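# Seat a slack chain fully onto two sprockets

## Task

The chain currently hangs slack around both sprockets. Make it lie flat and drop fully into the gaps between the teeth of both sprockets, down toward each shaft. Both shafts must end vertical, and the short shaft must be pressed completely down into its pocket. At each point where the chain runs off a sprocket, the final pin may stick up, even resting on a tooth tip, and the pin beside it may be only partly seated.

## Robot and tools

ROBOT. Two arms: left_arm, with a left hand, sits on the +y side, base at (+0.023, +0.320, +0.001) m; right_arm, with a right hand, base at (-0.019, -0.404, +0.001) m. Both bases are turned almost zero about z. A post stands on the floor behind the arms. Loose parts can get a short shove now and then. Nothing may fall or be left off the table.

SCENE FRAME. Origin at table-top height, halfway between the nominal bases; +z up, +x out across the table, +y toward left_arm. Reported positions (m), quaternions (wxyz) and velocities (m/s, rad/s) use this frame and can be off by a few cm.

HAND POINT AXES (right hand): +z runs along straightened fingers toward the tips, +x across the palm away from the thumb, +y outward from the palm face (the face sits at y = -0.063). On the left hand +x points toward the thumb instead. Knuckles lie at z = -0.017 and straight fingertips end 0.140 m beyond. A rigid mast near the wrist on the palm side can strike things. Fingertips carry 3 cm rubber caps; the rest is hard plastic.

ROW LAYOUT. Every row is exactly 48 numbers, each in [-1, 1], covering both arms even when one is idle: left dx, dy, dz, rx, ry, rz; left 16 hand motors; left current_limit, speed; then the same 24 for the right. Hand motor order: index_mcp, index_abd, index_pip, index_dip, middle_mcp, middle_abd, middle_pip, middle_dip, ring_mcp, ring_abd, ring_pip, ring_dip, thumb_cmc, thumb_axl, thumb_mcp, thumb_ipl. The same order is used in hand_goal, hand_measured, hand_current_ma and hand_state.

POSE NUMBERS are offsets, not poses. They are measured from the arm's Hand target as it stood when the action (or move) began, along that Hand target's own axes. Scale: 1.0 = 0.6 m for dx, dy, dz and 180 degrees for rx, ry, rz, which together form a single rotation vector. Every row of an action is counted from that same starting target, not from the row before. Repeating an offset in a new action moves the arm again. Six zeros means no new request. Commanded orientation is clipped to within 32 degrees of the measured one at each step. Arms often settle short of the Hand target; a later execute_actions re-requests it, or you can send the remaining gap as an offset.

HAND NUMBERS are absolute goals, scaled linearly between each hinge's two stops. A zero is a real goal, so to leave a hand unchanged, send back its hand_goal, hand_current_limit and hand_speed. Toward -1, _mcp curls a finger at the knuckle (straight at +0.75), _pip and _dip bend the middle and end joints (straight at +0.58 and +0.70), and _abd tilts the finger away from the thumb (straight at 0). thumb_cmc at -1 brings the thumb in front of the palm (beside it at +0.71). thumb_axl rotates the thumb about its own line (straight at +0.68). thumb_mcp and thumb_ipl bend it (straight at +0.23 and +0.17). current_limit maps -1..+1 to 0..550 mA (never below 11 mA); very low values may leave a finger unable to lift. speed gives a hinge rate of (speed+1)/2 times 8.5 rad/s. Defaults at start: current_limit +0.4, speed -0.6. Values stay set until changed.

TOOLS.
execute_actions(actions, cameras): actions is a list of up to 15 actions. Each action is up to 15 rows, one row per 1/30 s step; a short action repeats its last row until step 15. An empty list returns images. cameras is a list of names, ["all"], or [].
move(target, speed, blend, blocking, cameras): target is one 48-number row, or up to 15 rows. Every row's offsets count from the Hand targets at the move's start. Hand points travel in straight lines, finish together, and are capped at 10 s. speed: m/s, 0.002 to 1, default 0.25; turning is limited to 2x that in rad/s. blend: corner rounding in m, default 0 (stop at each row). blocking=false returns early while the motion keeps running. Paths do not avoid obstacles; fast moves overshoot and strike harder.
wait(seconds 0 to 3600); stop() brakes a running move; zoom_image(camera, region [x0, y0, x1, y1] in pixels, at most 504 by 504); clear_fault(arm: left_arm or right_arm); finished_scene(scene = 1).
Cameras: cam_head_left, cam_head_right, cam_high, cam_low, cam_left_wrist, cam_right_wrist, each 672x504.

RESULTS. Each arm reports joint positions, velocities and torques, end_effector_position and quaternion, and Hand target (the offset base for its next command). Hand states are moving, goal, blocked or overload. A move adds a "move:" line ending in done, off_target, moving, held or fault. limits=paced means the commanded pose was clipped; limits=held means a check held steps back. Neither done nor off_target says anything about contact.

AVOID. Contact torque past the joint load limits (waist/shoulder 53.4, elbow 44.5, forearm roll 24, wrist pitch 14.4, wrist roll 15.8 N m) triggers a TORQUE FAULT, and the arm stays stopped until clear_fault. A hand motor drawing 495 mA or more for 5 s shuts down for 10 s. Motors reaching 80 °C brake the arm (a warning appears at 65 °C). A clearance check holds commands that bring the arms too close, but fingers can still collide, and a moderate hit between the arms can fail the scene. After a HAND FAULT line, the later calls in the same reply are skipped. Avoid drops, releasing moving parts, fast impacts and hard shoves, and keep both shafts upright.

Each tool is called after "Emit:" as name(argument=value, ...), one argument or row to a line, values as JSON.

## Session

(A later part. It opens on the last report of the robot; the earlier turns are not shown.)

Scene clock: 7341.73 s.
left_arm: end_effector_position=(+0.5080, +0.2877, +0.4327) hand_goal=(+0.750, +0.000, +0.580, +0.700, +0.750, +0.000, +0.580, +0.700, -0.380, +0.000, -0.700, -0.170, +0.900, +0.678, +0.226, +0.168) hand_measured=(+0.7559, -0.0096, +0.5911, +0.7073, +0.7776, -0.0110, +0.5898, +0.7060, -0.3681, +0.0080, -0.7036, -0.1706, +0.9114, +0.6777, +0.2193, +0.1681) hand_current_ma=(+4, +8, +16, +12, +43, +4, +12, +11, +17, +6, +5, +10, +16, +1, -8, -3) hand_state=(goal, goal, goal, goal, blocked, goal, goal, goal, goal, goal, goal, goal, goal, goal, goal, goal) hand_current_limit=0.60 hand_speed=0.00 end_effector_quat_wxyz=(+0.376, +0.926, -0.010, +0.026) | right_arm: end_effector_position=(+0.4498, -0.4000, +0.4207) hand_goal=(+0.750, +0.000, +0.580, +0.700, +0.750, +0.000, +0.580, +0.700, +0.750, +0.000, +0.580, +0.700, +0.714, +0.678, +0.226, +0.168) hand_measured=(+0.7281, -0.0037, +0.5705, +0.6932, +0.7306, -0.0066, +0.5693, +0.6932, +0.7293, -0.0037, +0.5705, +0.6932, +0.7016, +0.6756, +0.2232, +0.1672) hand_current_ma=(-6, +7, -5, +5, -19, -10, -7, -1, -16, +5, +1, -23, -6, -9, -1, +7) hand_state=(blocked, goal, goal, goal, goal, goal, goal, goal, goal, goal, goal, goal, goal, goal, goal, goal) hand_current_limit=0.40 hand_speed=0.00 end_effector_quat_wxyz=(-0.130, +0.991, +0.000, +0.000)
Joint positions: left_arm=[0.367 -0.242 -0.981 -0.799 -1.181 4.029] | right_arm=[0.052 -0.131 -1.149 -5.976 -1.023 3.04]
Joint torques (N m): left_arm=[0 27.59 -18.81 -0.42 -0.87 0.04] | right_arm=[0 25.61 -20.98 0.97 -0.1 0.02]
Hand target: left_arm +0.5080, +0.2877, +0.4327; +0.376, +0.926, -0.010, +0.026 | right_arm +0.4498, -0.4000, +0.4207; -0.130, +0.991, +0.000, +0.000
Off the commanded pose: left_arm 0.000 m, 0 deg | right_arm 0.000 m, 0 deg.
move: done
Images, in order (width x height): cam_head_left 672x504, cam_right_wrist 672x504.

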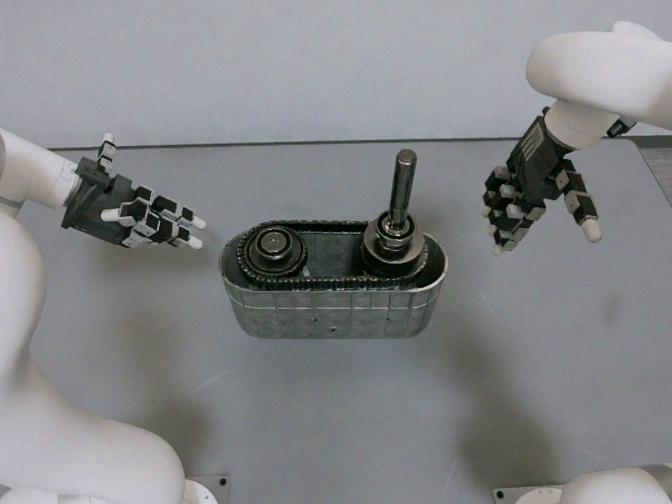

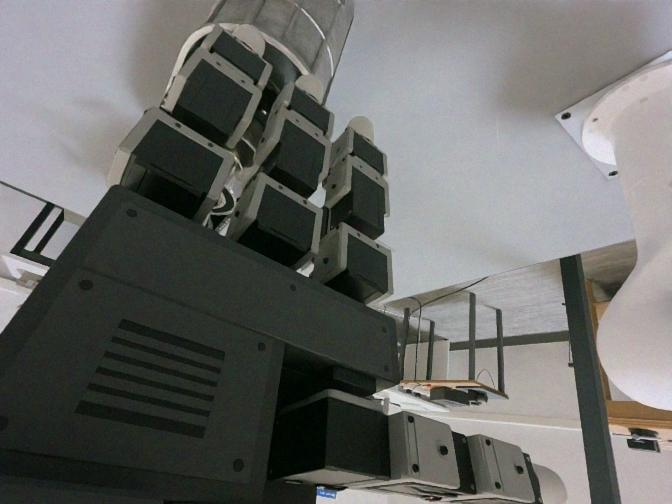

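Emit:
move(
  target=[0.0033,-0.1355,-0.1285,-0.0046,-0.0129,-0.0122,0.75,0,0.58,0.7,0.75,0,0.58,0.7,-0.38,0,-0.7,-0.17,0.9,0.678,0.226,0.168,0.6,0,0.092,0.0071,0.1288,0,0,0,1,0,1,1,1,0,1,1,-0.38,0,-0.7,-0.17,0.9,0.678,0.226,0.168,0.6,0],
  speed=0.15,
)

Emit:
move(
  target=[0,0,0,0,0,-0.5,0.75,0,0.58,0.7,0.75,0,0.58,0.7,-0.38,0,-0.7,-0.17,0.9,0.678,0.226,0.168,0.6,0,0,0,0,0,0,0,1,0,1,1,1,0,1,1,-0.38,0,-0.7,-0.17,0.9,0.678,0.226,0.168,0.6,0],
  speed=0.5,
)

Emit:
move(
  target=[0,0,0,0,0,-0.5,0.75,0,0.58,0.7,0.75,0,0.58,0.7,-0.38,0,-0.7,-0.17,0.9,0.678,0.226,0.168,0.6,0,0,0,0,0,0,0,1,0,1,1,1,0,1,1,-0.38,0,-0.7,-0.17,0.9,0.678,0.226,0.168,0.6,0],
  speed=0.5,
  cameras=["cam_right_wrist","cam_head_right"],
)

Emit:
zoom_image(
  camera="cam_head_right",
  region=[320, 180, 520, 340],
)

Scene clock: 7365.33 s.
left_arm: end_effector_position=(+0.5099, +0.3997, +0.4313) hand_goal=(+0.750, +0.000, +0.580, +0.700, +0.750, +0.000, +0.580, +0.700, -0.380, +0.000, -0.700, -0.170, +0.900, +0.678, +0.226, +0.168) hand_measured=(+0.7583, -0.0081, +0.5911, +0.7073, +0.7752, -0.0096, +0.5911, +0.7060, -0.3669, +0.0065, -0.7036, -0.1706, +0.9101, +0.6767, +0.2183, +0.1681) hand_current_ma=(+7, +4, +12, +13, +35, +5, +13, +6, +12, +3, -1, +6, +20, -5, -6, +2) hand_state=(goal, goal, goal, goal, blocked, goal, goal, goal, goal, goal, goal, goal, goal, goal, goal, goal) hand_current_limit=0.60 hand_speed=0.00 end_effector_quat_wxyz=(+0.383, +0.924, +0.000, +0.000) | right_arm: end_effector_position=(+0.5050, -0.3842, +0.3450) hand_goal=(+1.000, +0.000, +1.000, +1.000, +1.000, +0.000, +1.000, +1.000, -0.380, +0.000, -0.700, -0.170, +0.900, +0.678, +0.226, +0.168) hand_measured=(+0.9898, -0.0037, +0.9747, +0.9990, +0.9922, -0.0052, +0.9747, +0.9990, -0.3717, -0.0023, -0.7036, -0.1770, +0.8988, +0.6756, +0.2222, +0.1672) hand_current_ma=(-1, -8, -20, +7, +1, -11, -8, -5, -7, +2, -10, -2, -5, +12, +13, +13) hand_state=(goal, goal, blocked, goal, goal, goal, blocked, goal, goal, goal, goal, goal, goal, goal, goal, goal) hand_current_limit=0.60 hand_speed=0.00 end_effector_quat_wxyz=(-0.130, +0.991, +0.000, +0.000)
Joint positions: left_arm=[0.554 -0.381 -1.155 -0.662 -1.328 4.06] | right_arm=[0.075 -0.324 -1.206 -5.945 -0.889 3.009]
Joint torques (N m): left_arm=[0 32.42 -18.85 -0.31 -0.97 0.04] | right_arm=[0 20.52 -20.57 0.87 -0.11 0.02]
Hand target: left_arm +0.5099, +0.3997, +0.4313; +0.383, +0.924, +0.000, +0.000 | right_arm +0.5050, -0.3842, +0.3450; -0.130, +0.991, +0.000, +0.000
Off the commanded pose: left_arm 0.000 m, 0 deg | right_arm 0.000 m, 0 deg.
move: done

Scene clock: 7367.57 s.
left_arm: end_effector_position=(+0.5099, +0.3997, +0.4313) hand_goal=(+0.750, +0.000, +0.580, +0.700, +0.750, +0.000, +0.580, +0.700, -0.380, +0.000, -0.700, -0.170, +0.900, +0.678, +0.226, +0.168) hand_measured=(+0.7474, -0.0008, +0.5770, +0.7073, +0.7486, -0.0008, +0.5821, +0.7060, -0.3693, +0.0080, -0.6959, -0.1693, +0.8975, +0.6767, +0.2183, +0.1681) hand_current_ma=(-4, +7, +3, +10, +12, +6, -2, +9, +13, +2, +3, +5, +4, -6, -6, +5) hand_state=(goal, goal, goal, goal, goal, goal, goal, goal, goal, goal, goal, goal, goal, goal, goal, goal) hand_current_limit=0.60 hand_speed=0.00 end_effector_quat_wxyz=(+0.271, +0.653, +0.653, -0.271) | right_arm: end_effector_position=(+0.5050, -0.3842, +0.3450) hand_goal=(+1.000, +0.000, +1.000, +1.000, +1.000, +0.000, +1.000, +1.000, -0.380, +0.000, -0.700, -0.170, +0.900, +0.678, +0.226, +0.168) hand_measured=(+0.9898, -0.0023, +0.9735, +1.0000, +0.9910, -0.0052, +0.9735, +0.9977, -0.3729, -0.0023, -0.7036, -0.1770, +0.8963, +0.6767, +0.2222, +0.1672) hand_current_ma=(+1, -7, -20, +1, -5, -7, -19, +2, +5, -4, -5, +6, -8, -4, +5, -5) hand_state=(goal, goal, blocked, goal, goal, goal, blocked, goal, goal, goal, goal, goal, goal, goal, goal, goal) hand_current_limit=0.60 hand_speed=0.00 end_effector_quat_wxyz=(-0.130, +0.991, +0.000, +0.000)
Joint positions: left_arm=[0.487 -0.082 -0.974 -0.683 -1.39 2.374] | right_arm=[0.075 -0.324 -1.206 -5.945 -0.889 3.009]
Joint torques (N m): left_arm=[0 22.82 -19.75 -0.33 -0.77 0.07] | right_arm=[0 31.98 -20.57 0.87 -0.11 0.02]
Hand target: left_arm +0.5099, +0.3997, +0.4313; +0.271, +0.653, +0.653, -0.271 | right_arm +0.5050, -0.3842, +0.3450; -0.130, +0.991, +0.000, +0.000
Off the commanded pose: left_arm 0.000 m, 0 deg | right_arm 0.000 m, 0 deg.
move: done

Scene clock: 7369.80 s.
left_arm: end_effector_position=(+0.5099, +0.3997, +0.4313) hand_goal=(+0.750, +0.000, +0.580, +0.700, +0.750, +0.000, +0.580, +0.700, -0.380, +0.000, -0.700, -0.170, +0.900, +0.678, +0.226, +0.168) hand_measured=(+0.7402, -0.0008, +0.5770, +0.7073, +0.7402, -0.0008, +0.5808, +0.7047, -0.3669, +0.0080, -0.6946, -0.1706, +0.8925, +0.6777, +0.2193, +0.1672) hand_current_ma=(-5, +9, +9, +14, +3, +7, +3, +7, +15, +4, +4, +6, +3, -5, -12, -2) hand_state=(goal, goal, goal, goal, goal, goal, goal, goal, goal, goal, goal, goal, goal, goal, goal, goal) hand_current_limit=0.60 hand_speed=0.00 end_effector_quat_wxyz=(+0.000, +0.000, +0.924, -0.383) | right_arm: end_effector_position=(+0.5050, -0.3842, +0.3450) hand_goal=(+1.000, +0.000, +1.000, +1.000, +1.000, +0.000, +1.000, +1.000, -0.380, +0.000, -0.700, -0.170, +0.900, +0.678, +0.226, +0.168) hand_measured=(+0.9898, -0.0037, +0.9735, +1.0000, +0.9898, -0.0037, +0.9735, +0.9990, -0.3705, -0.0023, -0.7023, -0.1770, +0.8975, +0.6767, +0.2222, +0.1672) hand_current_ma=(+5, +1, -26, +10, -6, +11, -12, -1, -7, +0, -10, +0, -3, -16, +28, +26) hand_state=(goal, goal, blocked, goal, goal, goal, blocked, goal, goal, goal, goal, goal, goal, goal, goal, goal) hand_current_limit=0.60 hand_speed=0.00 end_effector_quat_wxyz=(-0.130, +0.991, +0.000, +0.000)
Joint positions: left_arm=[0.319 -0.252 -1.272 -0.747 -1.396 0.613] | right_arm=[0.075 -0.324 -1.206 -5.945 -0.889 3.009]
Joint torques (N m): left_arm=[0 29.38 -20.25 -0.37 -0.67 -0.04] | right_arm=[0 31.98 -20.57 0.87 -0.11 0.02]
Hand target: left_arm +0.5099, +0.3997, +0.4313; +0.000, +0.000, +0.924, -0.383 | right_arm +0.5050, -0.3842, +0.3450; -0.130, +0.991, +0.000, +0.000
Off the commanded pose: left_arm 0.000 m, 0 deg | right_arm 0.000 m, 0 deg.
move: done
Images, in order (width x height): cam_head_right 672x504, cam_right_wrist 672x504.

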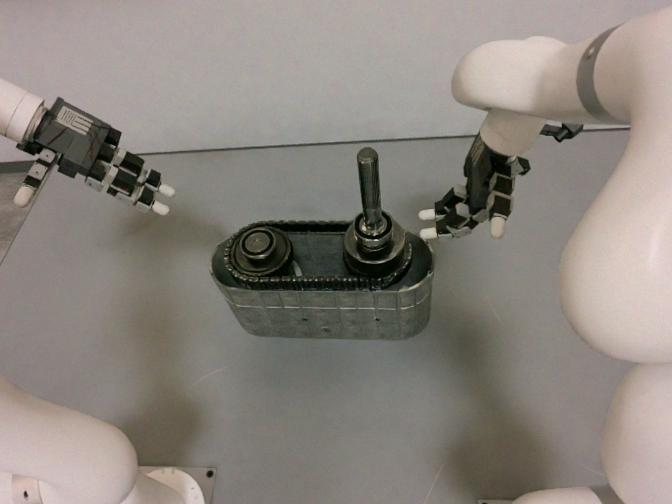

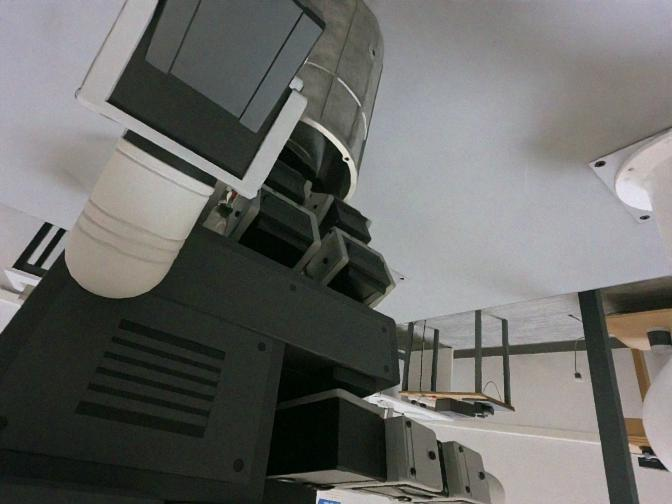

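Scaled by 2.520.

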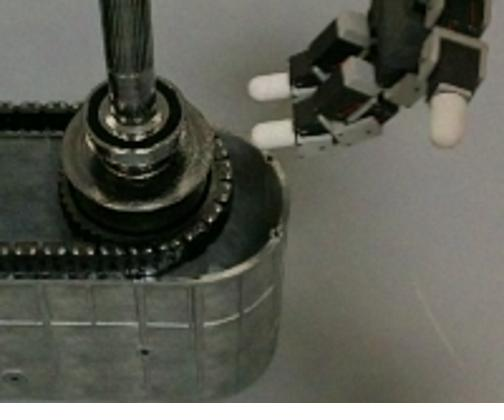

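Emit:
move(
  target=[0,0,0,-0.1667,0,0,1,0,1,1,1,0,1,1,-0.38,0,-0.7,-0.17,0.9,0.678,0.226,0.168,0.6,0,0,0.0169,0.0628,0,0,0,1,0,1,1,1,0,1,1,-0.38,0,-0.7,-0.17,0.9,0.678,0.226,0.168,0.6,0],
  speed=0.1,
  cameras=["cam_right_wrist","cam_head_right","cam_head_left"],
)

Emit:
zoom_image(
  camera="cam_head_right",
  region=[320, 180, 520, 340],
)

Emit:
zoom_image(
  camera="cam_head_left",
  region=[350, 180, 510, 310],
)

Scene clock: 7381.80 s.
left_arm: end_effector_position=(+0.5099, +0.3997, +0.4313) hand_goal=(+1.000, +0.000, +1.000, +1.000, +1.000, +0.000, +1.000, +1.000, -0.380, +0.000, -0.700, -0.170, +0.900, +0.678, +0.226, +0.168) hand_measured=(+0.9838, +0.0007, +0.9735, +0.9990, +0.9826, -0.0008, +0.9735, +0.9990, -0.3681, +0.0080, -0.6946, -0.1693, +0.8925, +0.6777, +0.2193, +0.1681) hand_current_ma=(-19, +11, -19, +6, -10, +13, -26, +6, +12, +4, +5, +5, +0, -4, -5, +1) hand_state=(goal, goal, blocked, goal, goal, goal, blocked, goal, goal, goal, goal, goal, goal, goal, goal, goal) hand_current_limit=0.60 hand_speed=0.00 end_effector_quat_wxyz=(+0.000, +0.000, +0.991, -0.131) | right_arm: end_effector_position=(+0.5050, -0.3842, +0.3060) hand_goal=(+1.000, +0.000, +1.000, +1.000, +1.000, +0.000, +1.000, +1.000, -0.380, +0.000, -0.700, -0.170, +0.900, +0.678, +0.226, +0.168) hand_measured=(+0.9898, -0.0023, +0.9735, +0.9990, +0.9922, -0.0052, +0.9735, +0.9990, -0.3705, -0.0023, -0.7036, -0.1757, +0.8975, +0.6767, +0.2232, +0.1672) hand_current_ma=(+17, +8, -17, +6, -7, -13, -10, -1, -16, +5, +6, -10, -2, +1, +10, +1) hand_state=(goal, goal, blocked, goal, goal, goal, blocked, goal, goal, goal, goal, goal, goal, goal, goal, goal) hand_current_limit=0.60 hand_speed=0.00 end_effector_quat_wxyz=(-0.130, +0.991, +0.000, +0.000)
Joint positions: left_arm=[0.094 -0.176 -1.224 -0.295 -1.095 0.249] | right_arm=[0.075 -0.362 -1.163 -5.92 -0.812 2.972]
Joint torques (N m): left_arm=[0 27.24 -20.78 0.34 -0.15 -0.02] | right_arm=[0 32.85 -20.15 0.8 -0.12 -1.65]
Hand target: left_arm +0.5099, +0.3997, +0.4313; +0.000, +0.000, +0.991, -0.131 | right_arm +0.5050, -0.3842, +0.3060; -0.130, +0.991, +0.000, +0.000
Off the commanded pose: left_arm 0.000 m, 0 deg | right_arm 0.000 m, 0 deg.
move: done
Images, in order (width x height): cam_head_left 672x504, cam_head_right 672x504, cam_right_wrist 672x504.

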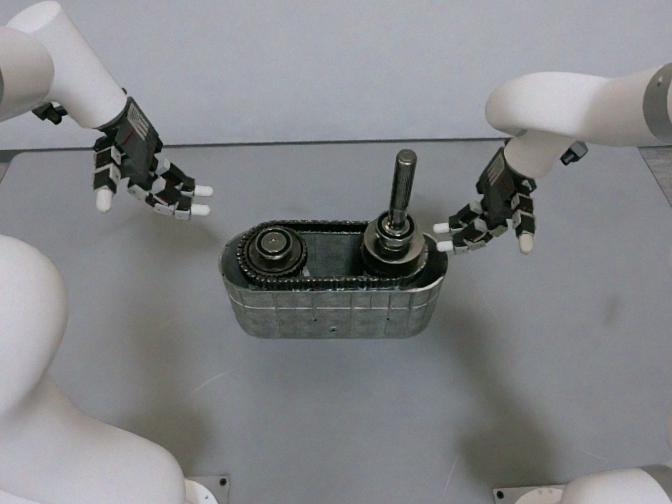

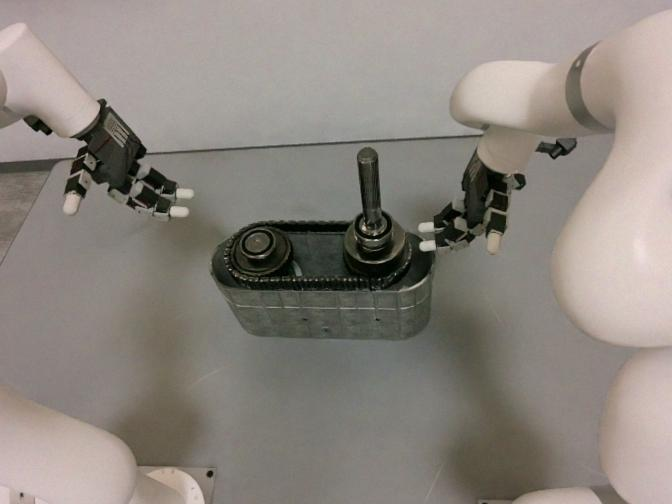

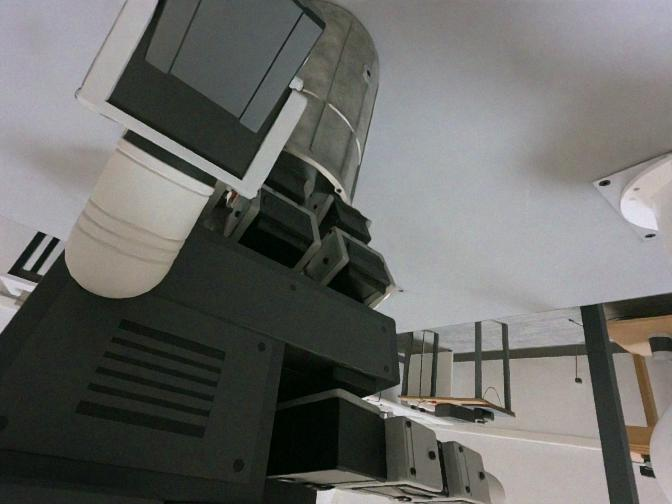

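Scaled by 2.520.

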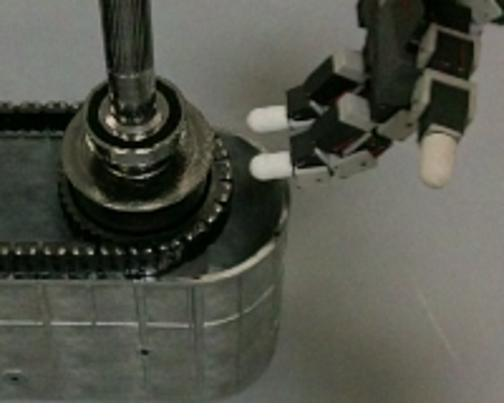

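Scaled by 3.150.

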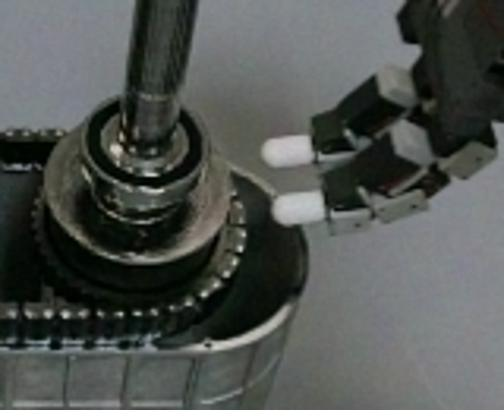

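Emit:
move(
  target=[
    [0,0.1,0.16,0,0,0,1,0,1,1,1,0,1,1,-0.38,0,-0.7,-0.17,0.9,0.678,0.226,0.168,0.6,0,0,0.0035,0.0129,0,0,0,1,0,1,1,1,0,1,1,-0.38,0,-0.7,-0.17,0.9,0.678,0.226,0.168,0.6,0],
    [0,-0.1362,0.1858,0,0,0,1,0,1,1,1,0,1,1,-0.38,0,-0.7,-0.17,0.9,0.678,0.226,0.168,0.6,0,0,-0.0479,0.0268,0,0,0,1,0,1,1,1,0,1,1,-0.38,0,-0.7,-0.17,0.9,0.678,0.226,0.168,0.6,0],
  ],
  speed=0.12,
  cameras=["cam_head_right","cam_head_left","cam_left_wrist"],
)

Emit:
zoom_image(
  camera="cam_head_right",
  region=[320, 180, 520, 340],
)

Emit:
zoom_image(
  camera="cam_head_left",
  region=[350, 180, 510, 310],
)

Scene clock: 7396.03 s.
left_arm: end_effector_position=(+0.5099, +0.2919, +0.3449) hand_goal=(+1.000, +0.000, +1.000, +1.000, +1.000, +0.000, +1.000, +1.000, -0.380, +0.000, -0.700, -0.170, +0.900, +0.678, +0.226, +0.168) hand_measured=(+0.9838, -0.0008, +0.9735, +0.9990, +0.9826, +0.0007, +0.9747, +1.0000, -0.3681, +0.0080, -0.6959, -0.1706, +0.8925, +0.6767, +0.2183, +0.1681) hand_current_ma=(-16, +8, -27, +6, -11, +7, -27, +7, +12, +5, -1, +3, +3, -5, -4, +3) hand_state=(goal, goal, blocked, goal, goal, goal, blocked, goal, goal, goal, goal, goal, goal, goal, goal, goal) hand_current_limit=0.60 hand_speed=0.00 end_effector_quat_wxyz=(+0.000, +0.000, +0.991, -0.131) | right_arm: end_effector_position=(+0.5050, -0.3523, +0.2978) hand_goal=(+1.000, +0.000, +1.000, +1.000, +1.000, +0.000, +1.000, +1.000, -0.380, +0.000, -0.700, -0.170, +0.900, +0.678, +0.226, +0.168) hand_measured=(+0.9947, -0.0023, +0.9760, +1.0000, +0.9935, -0.0052, +0.9747, +1.0000, -0.3717, -0.0008, -0.7036, -0.1770, +0.8975, +0.6767, +0.2222, +0.1662) hand_current_ma=(+13, +3, -15, +14, -1, -9, -13, +5, -11, -5, +10, -14, +1, +13, -2, +5) hand_state=(goal, goal, blocked, goal, goal, goal, blocked, goal, goal, goal, goal, goal, goal, goal, goal, goal) hand_current_limit=0.60 hand_speed=0.00 end_effector_quat_wxyz=(-0.130, +0.991, +0.000, +0.000)
Joint positions: left_arm=[-0.117 -0.237 -1.097 -0.347 -0.862 0.123] | right_arm=[0.132 -0.379 -1.166 -5.912 -0.785 3.019]
Joint torques (N m): left_arm=[0 28.76 -20.16 0.28 -0.11 -0.02] | right_arm=[0 33.36 -20.09 0.79 -0.1 0.02]
Hand target: left_arm +0.5099, +0.2919, +0.3449; +0.000, +0.000, +0.991, -0.131 | right_arm +0.5050, -0.3523, +0.2978; -0.130, +0.991, +0.000, +0.000
Off the commanded pose: left_arm 0.000 m, 0 deg | right_arm 0.000 m, 0 deg.
move: done
Images, in order (width x height): cam_head_left 672x504, cam_head_right 672x504, cam_left_wrist 672x504.

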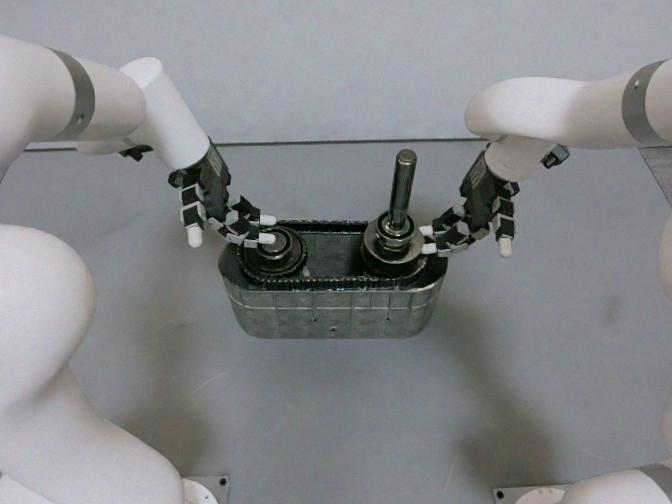

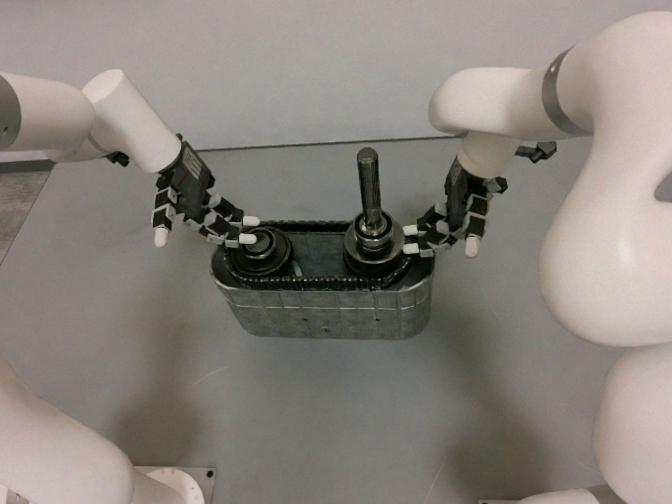

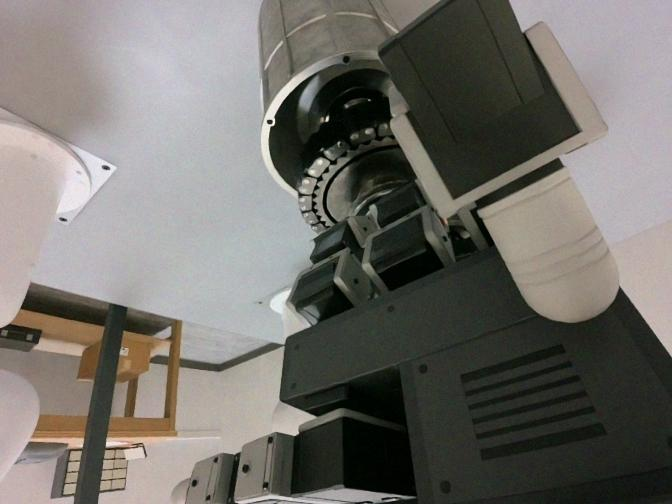

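Scaled by 2.520.

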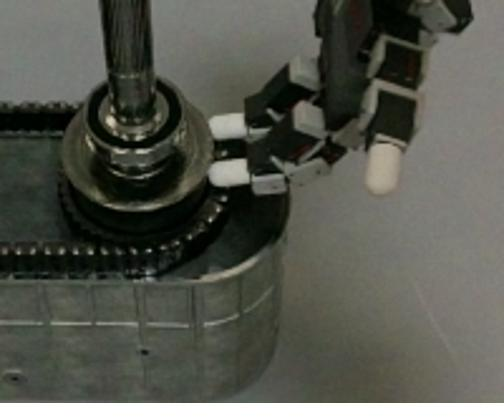

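Scaled by 3.150.

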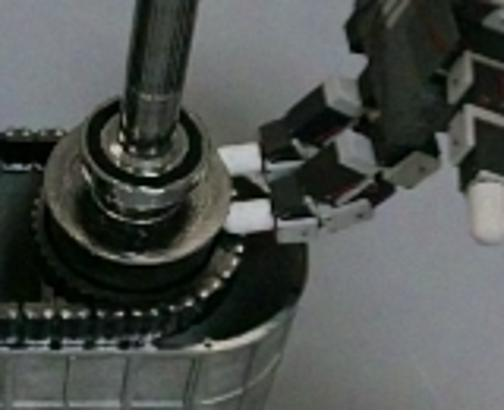

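Emit:
move(
  target=[0,0,0,0,0,0,1,0,1,1,1,0,1,1,-0.38,0,-0.7,-0.17,0.9,0.678,0.226,0.168,0.6,0,0,0.0026,0.0097,0,0,0,1,0,1,1,1,0,1,1,-0.38,0,-0.7,-0.17,0.9,0.678,0.226,0.168,0.6,0],
  speed=0.03,
)

Scene clock: 7402.07 s.
left_arm: end_effector_position=(+0.5099, +0.2919, +0.3449) hand_goal=(+1.000, +0.000, +1.000, +1.000, +1.000, +0.000, +1.000, +1.000, -0.380, +0.000, -0.700, -0.170, +0.900, +0.678, +0.226, +0.168) hand_measured=(+0.9850, +0.0007, +0.9735, +0.9990, +0.9814, -0.0008, +0.9747, +1.0000, -0.3681, +0.0080, -0.6959, -0.1706, +0.8938, +0.6777, +0.2193, +0.1672) hand_current_ma=(-14, +11, -22, +4, -6, +9, -25, +8, +15, +1, +4, +6, +2, -9, -3, +0) hand_state=(goal, goal, blocked, goal, goal, goal, blocked, goal, goal, goal, goal, goal, goal, goal, goal, goal) hand_current_limit=0.60 hand_speed=0.00 end_effector_quat_wxyz=(+0.000, +0.000, +0.991, -0.131) | right_arm: end_effector_position=(+0.5053, -0.3522, +0.2926) hand_goal=(+1.000, +0.000, +1.000, +1.000, +1.000, +0.000, +1.000, +1.000, -0.380, +0.000, -0.700, -0.170, +0.900, +0.678, +0.226, +0.168) hand_measured=(+1.0000, -0.0052, +1.0000, +1.0000, +1.0000, -0.0066, +0.9991, +1.0000, -0.3705, -0.0023, -0.7049, -0.1770, +0.8975, +0.6777, +0.2222, +0.1672) hand_current_ma=(+6, +8, -7, +7, -1, -13, +0, +11, +7, +16, -11, -7, +5, -1, +12, +10) hand_state=(goal, goal, goal, goal, goal, goal, goal, goal, goal, goal, goal, goal, goal, goal, goal, goal) hand_current_limit=0.60 hand_speed=0.00 end_effector_quat_wxyz=(-0.131, +0.991, +0.000, +0.001)
Joint positions: left_arm=[-0.117 -0.237 -1.097 -0.347 -0.862 0.123] | right_arm=[0.133 -0.385 -1.161 -5.908 -0.773 3.012]
Joint torques (N m): left_arm=[0 28.76 -20.16 0.28 -0.11 -0.02] | right_arm=[0 -10.61 11.95 0.78 2.47 0.02]
Hand target: left_arm +0.5099, +0.2919, +0.3449; +0.000, +0.000, +0.991, -0.131 | right_arm +0.5050, -0.3523, +0.2918; -0.130, +0.991, +0.000, +0.000
Off the commanded pose: left_arm 0.000 m, 0 deg | right_arm 0.001 m, 0 deg.
move: done

Emit:
move(
  target=[0,0,0,0,0,0,1,0,1,1,1,0,1,1,-0.38,0,-0.7,-0.17,0.9,0.678,0.226,0.168,0.6,0,0,-0.0005,-0.002,0,0,0,1,0,1,1,1,0,1,1,-0.38,0,-0.7,-0.17,0.9,0.678,0.226,0.168,0.6,0],
  speed=0.03,
  cameras=["cam_left_wrist","cam_low"],
)

Emit:
zoom_image(
  camera="cam_left_wrist",
  region=[240, 40, 420, 240],
)

Emit:
zoom_image(
  camera="cam_low",
  region=[310, 190, 430, 280],
)

Scene clock: 7410.07 s.
left_arm: end_effector_position=(+0.5099, +0.2919, +0.3449) hand_goal=(+1.000, +0.000, +1.000, +1.000, +1.000, +0.000, +1.000, +1.000, -0.380, +0.000, -0.700, -0.170, +0.900, +0.678, +0.226, +0.168) hand_measured=(+0.9838, -0.0008, +0.9735, +0.9990, +0.9826, -0.0008, +0.9747, +1.0000, -0.3681, +0.0080, -0.6959, -0.1693, +0.8938, +0.6777, +0.2183, +0.1672) hand_current_ma=(-15, +10, -18, +3, -8, +11, -29, +5, +14, +5, +3, +7, +0, -7, -6, +1) hand_state=(goal, goal, blocked, goal, goal, goal, blocked, goal, goal, goal, goal, goal, goal, goal, goal, goal) hand_current_limit=0.60 hand_speed=0.00 end_effector_quat_wxyz=(+0.000, +0.000, +0.991, -0.131) | right_arm: end_effector_position=(+0.5050, -0.3523, +0.2930) hand_goal=(+1.000, +0.000, +1.000, +1.000, +1.000, +0.000, +1.000, +1.000, -0.380, +0.000, -0.700, -0.170, +0.900, +0.678, +0.226, +0.168) hand_measured=(+1.0000, -0.0081, +0.9991, +1.0000, +1.0000, -0.0081, +0.9978, +1.0000, -0.3705, -0.0023, -0.7036, -0.1770, +0.8975, +0.6767, +0.2222, +0.1672) hand_current_ma=(+15, +3, -3, -4, -9, -9, -1, +9, +0, -8, -11, -9, +1, +5, +6, +9) hand_state=(goal, goal, goal, goal, goal, goal, goal, goal, goal, goal, goal, goal, goal, goal, goal, goal) hand_current_limit=0.60 hand_speed=0.00 end_effector_quat_wxyz=(-0.130, +0.991, +0.000, +0.000)
Joint positions: left_arm=[-0.117 -0.237 -1.097 -0.347 -0.862 0.123] | right_arm=[0.132 -0.384 -1.161 -5.909 -0.775 3.013]
Joint torques (N m): left_arm=[0 28.76 -20.16 0.28 -0.11 -0.02] | right_arm=[0 8.87 -3.35 0.78 -0.1 0.02]
Hand target: left_arm +0.5099, +0.2919, +0.3449; +0.000, +0.000, +0.991, -0.131 | right_arm +0.5050, -0.3523, +0.2931; -0.130, +0.991, +0.000, +0.000
Off the commanded pose: left_arm 0.000 m, 0 deg | right_arm 0.000 m, 0 deg.
move: done
Images, in order (width x height): cam_low 672x504, cam_left_wrist 672x504.

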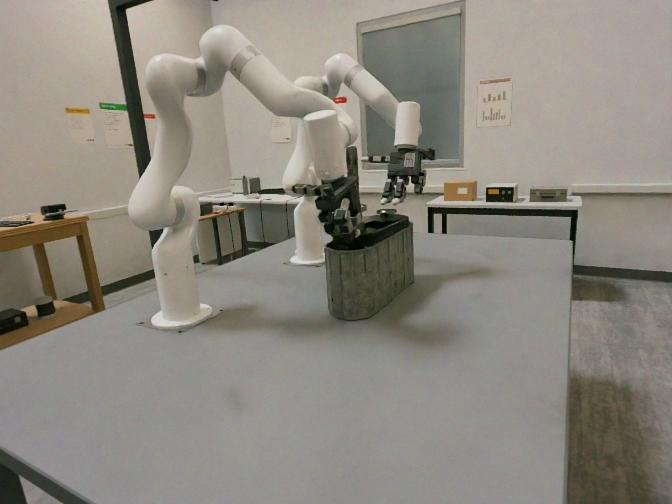

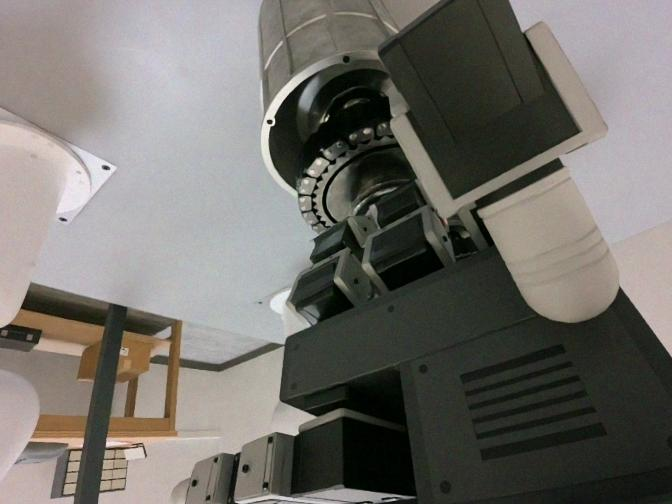

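Scaled by 2.520.

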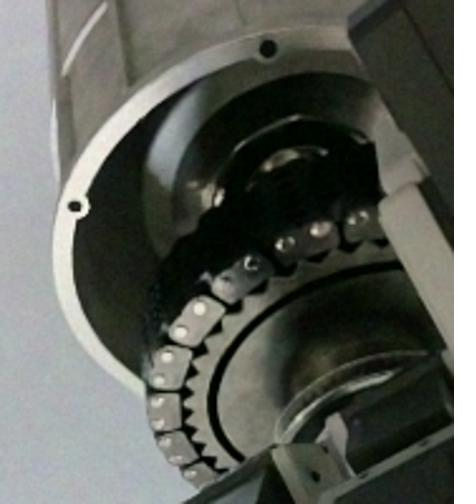

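Scaled by 4.200.

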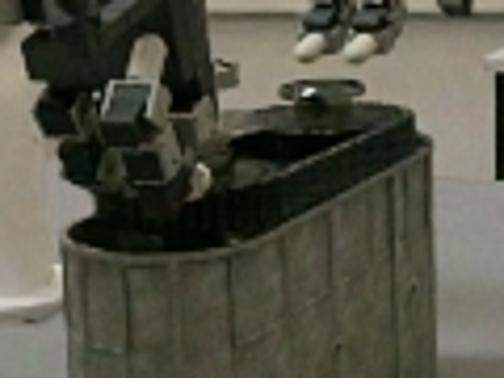

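Emit:
zoom_image(
  camera="cam_low",
  region=[365, 195, 425, 245],
)

Scaled by 8.400.

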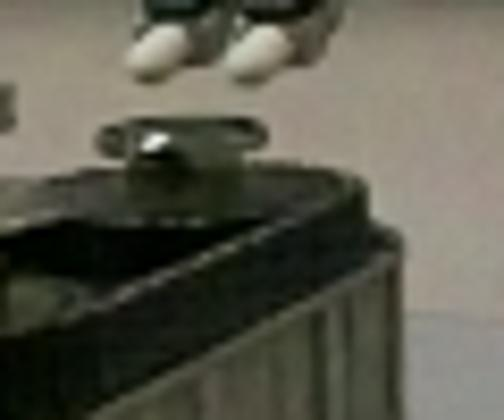

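Emit:
move(
  target=[
    [0,0.0096,0.0356,0,0,0,1,0,1,1,1,0,1,1,-0.38,0,-0.7,-0.17,0.9,0.678,0.226,0.168,0.6,0,0,0,0,0,0,0,1,0,1,1,1,0,1,1,-0.38,0,-0.7,-0.17,0.9,0.678,0.226,0.168,0.6,0],
    [0,-0.0055,0.0395,0,0,0,1,0,1,1,1,0,1,1,-0.38,0,-0.7,-0.17,0.9,0.678,0.226,0.168,0.6,0,0,0,0,0,0,0,1,0,1,1,1,0,1,1,-0.38,0,-0.7,-0.17,0.9,0.678,0.226,0.168,0.6,0],
  ],
  speed=[0.05,0.03],
  cameras=["cam_left_wrist"],
)

Emit:
zoom_image(
  camera="cam_left_wrist",
  region=[240, 40, 420, 240],
)

Scene clock: 7424.07 s.
left_arm: end_effector_position=(+0.5100, +0.2826, +0.3236) hand_goal=(+1.000, +0.000, +1.000, +1.000, +1.000, +0.000, +1.000, +1.000, -0.380, +0.000, -0.700, -0.170, +0.900, +0.678, +0.226, +0.168) hand_measured=(+1.0000, -0.0052, +0.9953, +1.0000, +1.0000, -0.0037, +0.9940, +1.0000, -0.3681, +0.0065, -0.6946, -0.1706, +0.8925, +0.6767, +0.2183, +0.1672) hand_current_ma=(+1, +10, +3, +4, +11, +8, -5, +9, +15, +2, +3, +7, +1, -4, -9, -2) hand_state=(goal, goal, goal, goal, goal, goal, goal, goal, goal, goal, goal, goal, goal, goal, goal, goal) hand_current_limit=0.60 hand_speed=0.00 end_effector_quat_wxyz=(+0.001, +0.000, +0.991, -0.131) | right_arm: end_effector_position=(+0.5050, -0.3523, +0.2931) hand_goal=(+1.000, +0.000, +1.000, +1.000, +1.000, +0.000, +1.000, +1.000, -0.380, +0.000, -0.700, -0.170, +0.900, +0.678, +0.226, +0.168) hand_measured=(+1.0000, -0.0081, +0.9991, +1.0000, +1.0000, -0.0066, +0.9991, +1.0000, -0.3717, -0.0008, -0.7023, -0.1770, +0.8975, +0.6767, +0.2222, +0.1672) hand_current_ma=(-5, -9, +15, +3, -4, -12, -2, -4, -16, -4, -9, +1, -4, +3, +9, +9) hand_state=(goal, goal, goal, goal, goal, goal, goal, goal, goal, goal, goal, goal, goal, goal, goal, goal) hand_current_limit=0.60 hand_speed=0.00 end_effector_quat_wxyz=(-0.130, +0.991, +0.000, +0.000)
Joint positions: left_arm=[-0.135 -0.26 -1.074 -0.362 -0.813 0.128] | right_arm=[0.132 -0.384 -1.161 -5.909 -0.775 3.013]
Joint torques (N m): left_arm=[-24.5 -11.92 -2.42 0.27 -0.11 -1.29] | right_arm=[0 4.13 1.2 0.78 -0.1 0.02]
Hand target: left_arm +0.5099, +0.2826, +0.3228; +0.000, +0.000, +0.991, -0.131 | right_arm +0.5050, -0.3523, +0.2931; -0.130, +0.991, +0.000, +0.000
Off the commanded pose: left_arm 0.001 m, 0 deg | right_arm 0.000 m, 0 deg.
move: done

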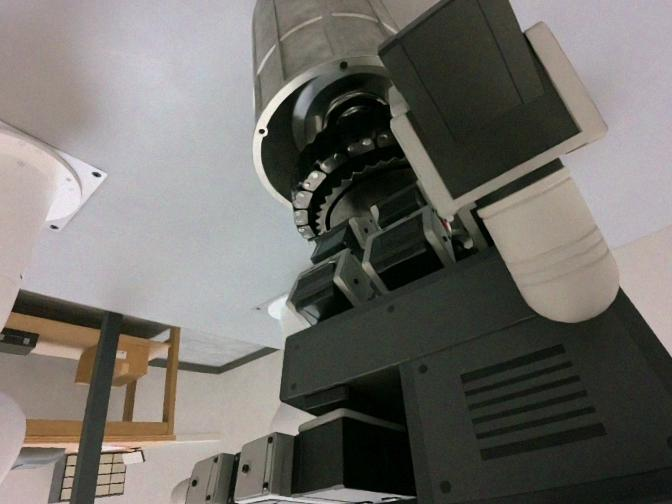

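Scaled by 2.520.

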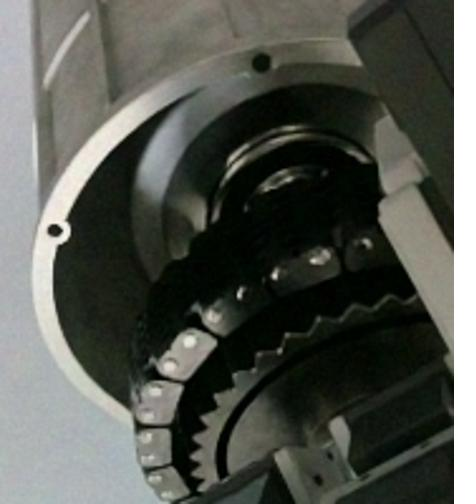

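Emit:
move(
  target=[
    [0,0.0177,-0.0057,0,0,0,1,0,1,1,1,0,1,1,-0.38,0,-0.7,-0.17,0.9,0.678,0.226,0.168,0.6,0,0,0,0,0,0,0,1,0,1,1,1,0,1,1,-0.38,0,-0.7,-0.17,0.9,0.678,0.226,0.168,0.6,0],
    [0,0.035,-0.0083,0,0,0,1,0,1,1,1,0,1,1,-0.38,0,-0.7,-0.17,0.9,0.678,0.226,0.168,0.6,0,0,0,0,0,0,0,1,0,1,1,1,0,1,1,-0.38,0,-0.7,-0.17,0.9,0.678,0.226,0.168,0.6,0],
  ],
  speed=[0.03,0.03],
  cameras=["cam_left_wrist"],
)

Emit:
zoom_image(
  camera="cam_left_wrist",
  region=[240, 40, 420, 240],
)

Scene clock: 7435.70 s.
left_arm: end_effector_position=(+0.5099, +0.3041, +0.3222) hand_goal=(+1.000, +0.000, +1.000, +1.000, +1.000, +0.000, +1.000, +1.000, -0.380, +0.000, -0.700, -0.170, +0.900, +0.678, +0.226, +0.168) hand_measured=(+1.0000, -0.0008, +0.9927, +1.0000, +1.0000, -0.0008, +0.9940, +1.0000, -0.3681, +0.0065, -0.6959, -0.1706, +0.8925, +0.6767, +0.2183, +0.1681) hand_current_ma=(+2, +12, +3, +8, +9, +6, -3, +7, +9, -1, +8, +4, +2, -7, -3, +0) hand_state=(goal, goal, goal, goal, goal, goal, goal, goal, goal, goal, goal, goal, goal, goal, goal, goal) hand_current_limit=0.60 hand_speed=0.00 end_effector_quat_wxyz=(+0.000, +0.000, +0.991, -0.131) | right_arm: end_effector_position=(+0.5050, -0.3523, +0.2931) hand_goal=(+1.000, +0.000, +1.000, +1.000, +1.000, +0.000, +1.000, +1.000, -0.380, +0.000, -0.700, -0.170, +0.900, +0.678, +0.226, +0.168) hand_measured=(+1.0000, -0.0096, +1.0000, +1.0000, +1.0000, -0.0081, +0.9991, +1.0000, -0.3717, -0.0023, -0.7049, -0.1770, +0.8975, +0.6767, +0.2232, +0.1672) hand_current_ma=(+18, -8, +1, -12, +5, -10, +10, +18, -9, +14, -10, -6, +2, +5, +1, +4) hand_state=(goal, goal, goal, goal, goal, goal, goal, goal, goal, goal, goal, goal, goal, goal, goal, goal) hand_current_limit=0.60 hand_speed=0.00 end_effector_quat_wxyz=(-0.130, +0.991, +0.000, +0.000)
Joint positions: left_arm=[-0.093 -0.257 -1.067 -0.361 -0.822 0.168] | right_arm=[0.133 -0.384 -1.161 -5.909 -0.775 3.013]
Joint torques (N m): left_arm=[15.82 29.15 -3.41 7.91 -0.12 1.34] | right_arm=[0 6.02 2.94 0.78 -0.1 0.02]
Hand target: left_arm +0.5099, +0.3041, +0.3222; +0.000, +0.000, +0.991, -0.131 | right_arm +0.5050, -0.3523, +0.2931; -0.130, +0.991, +0.000, +0.000
Off the commanded pose: left_arm 0.000 m, 0 deg | right_arm 0.000 m, 0 deg.
move: done

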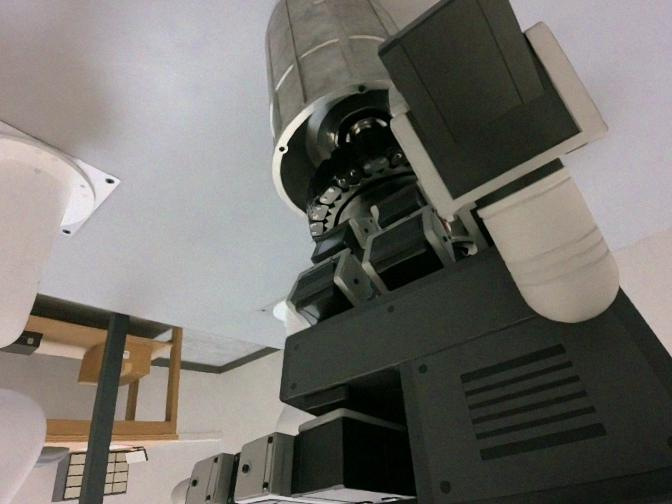

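Scaled by 2.520.

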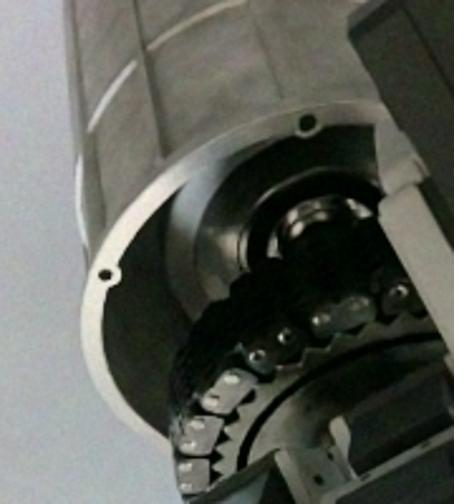

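Emit:
zoom_image(
  camera="cam_left_wrist",
  region=[305, 145, 415, 240],
)

Scaled by 4.582.

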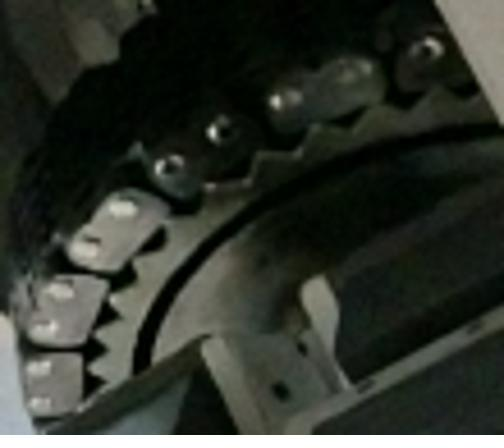

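Emit:
move(
  target=[
    [0,0,0,0,0,0,1,0,1,1,1,0,1,1,-0.38,0,-0.7,-0.17,0.9,0.678,0.226,0.168,0.6,0,0,-0.0017,-0.0064,0,0,0,1,0,1,1,1,0,1,1,-0.38,0,-0.7,-0.17,0.9,0.678,0.226,0.168,0.6,0],
    [0,0,0,0,0,0,1,0,1,1,1,0,1,1,-0.38,0,-0.7,-0.17,0.9,0.678,0.226,0.168,0.6,0,0,0.06,-0.022,0,0,0,1,0,1,1,1,0,1,1,-0.38,0,-0.7,-0.17,0.9,0.678,0.226,0.168,0.6,0],
    [0,0,-0.04,0,0,0,1,0,1,1,1,0,1,1,-0.38,0,-0.7,-0.17,0.9,0.678,0.226,0.168,0.6,0,-0.0917,0.0221,-0.2253,0,0,0,1,0,1,1,1,0,1,1,-0.38,0,-0.7,-0.17,0.9,0.678,0.226,0.168,0.6,0],
  ],
  speed=[0.03,0.1,0.25],
)

Emit:
move(
  target=[0,0,0,0,0,0,1,0,1,1,1,0,1,1,-0.38,0,-0.7,-0.17,0.9,0.678,0.226,0.168,0.6,0,-0.15,-0.1,-0.15,0.211,0.1725,0.6277,0.95,0,0.95,0.95,0.95,0,0.95,0.95,0.95,0,0.95,0.95,0.714,0.678,0.226,0.168,0.4,0],
  speed=0.4,
  cameras=["cam_head_right","cam_left_wrist"],
)

Scene clock: 7505.40 s.
left_arm: end_effector_position=(+0.5099, +0.3104, +0.3454) hand_goal=(+1.000, +0.000, +1.000, +1.000, +1.000, +0.000, +1.000, +1.000, -0.380, +0.000, -0.700, -0.170, +0.900, +0.678, +0.226, +0.168) hand_measured=(+0.9910, -0.0008, +0.9760, +0.9990, +0.9910, +0.0007, +0.9773, +1.0000, -0.3681, +0.0080, -0.6959, -0.1706, +0.8925, +0.6777, +0.2183, +0.1681) hand_current_ma=(-4, +11, -20, +3, +1, +6, -26, +4, +14, +4, +4, +3, +4, -5, -7, +0) hand_state=(goal, goal, blocked, goal, goal, goal, blocked, goal, goal, goal, goal, goal, goal, goal, goal, goal) hand_current_limit=0.60 hand_speed=0.00 end_effector_quat_wxyz=(+0.000, +0.000, +0.991, -0.131) | right_arm: end_effector_position=(+0.4500, -0.4000, +0.4202) hand_goal=(+1.000, +0.000, +1.000, +1.000, +1.000, +0.000, +1.000, +1.000, -0.380, +0.000, -0.700, -0.170, +0.900, +0.678, +0.226, +0.168) hand_measured=(+0.9874, -0.0066, +0.9760, +1.0000, +0.9898, -0.0066, +0.9760, +0.9990, -0.3717, -0.0023, -0.7036, -0.1770, +0.8975, +0.6777, +0.2222, +0.1662) hand_current_ma=(-7, +4, -28, +4, -19, -18, -2, +2, -6, +11, -3, +7, +13, -13, +23, +13) hand_state=(goal, goal, blocked, goal, goal, goal, blocked, goal, goal, goal, goal, goal, goal, goal, goal, goal) hand_current_limit=0.60 hand_speed=0.00 end_effector_quat_wxyz=(-0.130, +0.991, +0.000, +0.000)
Joint positions: left_arm=[-0.081 -0.233 -1.093 -0.345 -0.872 0.157] | right_arm=[0.052 -0.131 -1.148 -5.976 -1.022 3.04]
Joint torques (N m): left_arm=[0 28.6 -20.15 0.28 -0.12 -0.02] | right_arm=[0 25.64 -20.97 0.96 -0.1 0.02]
Hand target: left_arm +0.5099, +0.3104, +0.3454; +0.000, +0.000, +0.991, -0.131 | right_arm +0.4500, -0.4000, +0.4202; -0.130, +0.991, +0.000, +0.000
Off the commanded pose: left_arm 0.000 m, 0 deg | right_arm 0.000 m, 0 deg.
move: done

Scene clock: 7508.83 s.
left_arm: end_effector_position=(+0.5099, +0.3104, +0.3454) hand_goal=(+1.000, +0.000, +1.000, +1.000, +1.000, +0.000, +1.000, +1.000, -0.380, +0.000, -0.700, -0.170, +0.900, +0.678, +0.226, +0.168) hand_measured=(+0.9922, -0.0008, +0.9760, +1.0000, +0.9910, -0.0008, +0.9747, +1.0000, -0.3681, +0.0065, -0.6959, -0.1706, +0.8938, +0.6777, +0.2183, +0.1672) hand_current_ma=(-7, +9, -14, +4, +0, +8, -25, +5, +15, +4, +3, +3, +7, -1, -8, +2) hand_state=(goal, goal, blocked, goal, goal, goal, blocked, goal, goal, goal, goal, goal, goal, goal, goal, goal) hand_current_limit=0.60 hand_speed=0.00 end_effector_quat_wxyz=(+0.000, +0.000, +0.991, -0.131) | right_arm: end_effector_position=(+0.3600, -0.3653, +0.5227) hand_goal=(+0.950, +0.000, +0.950, +0.950, +0.950, +0.000, +0.950, +0.950, +0.950, +0.000, +0.950, +0.950, +0.714, +0.678, +0.226, +0.168) hand_measured=(+0.9368, -0.0081, +0.9427, +0.9519, +0.9380, -0.0081, +0.9427, +0.9519, +0.9404, -0.0023, +0.9504, +0.9519, +0.7016, +0.6777, +0.2232, +0.1672) hand_current_ma=(+0, -1, -6, -3, -10, -6, -2, +8, -17, +13, -7, -11, +2, -8, +5, +9) hand_state=(goal, goal, goal, goal, goal, goal, goal, goal, goal, goal, goal, goal, goal, goal, goal, goal) hand_current_limit=0.40 hand_speed=0.00 end_effector_quat_wxyz=(+0.331, -0.436, +0.829, -0.115)
Joint positions: left_arm=[-0.081 -0.233 -1.093 -0.345 -0.872 0.157] | right_arm=[-0.188 0.437 -0.798 -5.886 -0.584 4.874]
Joint torques (N m): left_arm=[0 28.6 -20.15 0.28 -0.12 -0.02] | right_arm=[0 6.68 -21.98 1.08 0.93 0.03]
Hand target: left_arm +0.5099, +0.3104, +0.3454; +0.000, +0.000, +0.991, -0.131 | right_arm +0.3600, -0.3653, +0.5227; +0.331, -0.436, +0.829, -0.115
Off the commanded pose: left_arm 0.000 m, 0 deg | right_arm 0.000 m, 0 deg.
move: done

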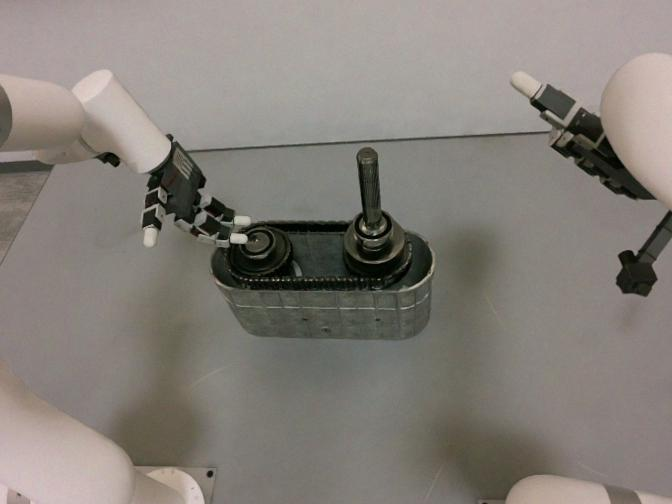

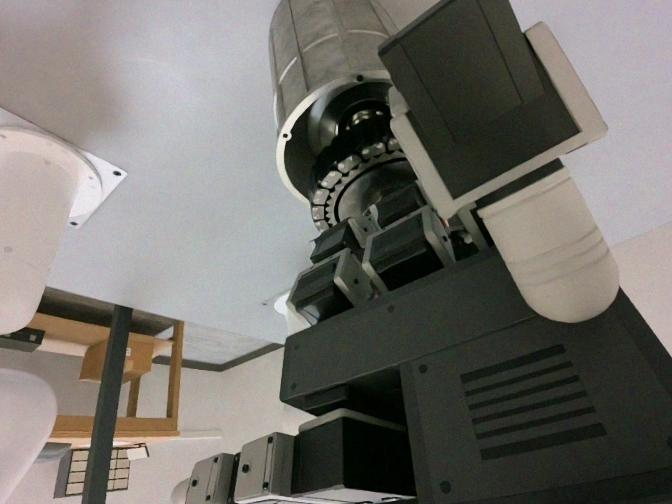

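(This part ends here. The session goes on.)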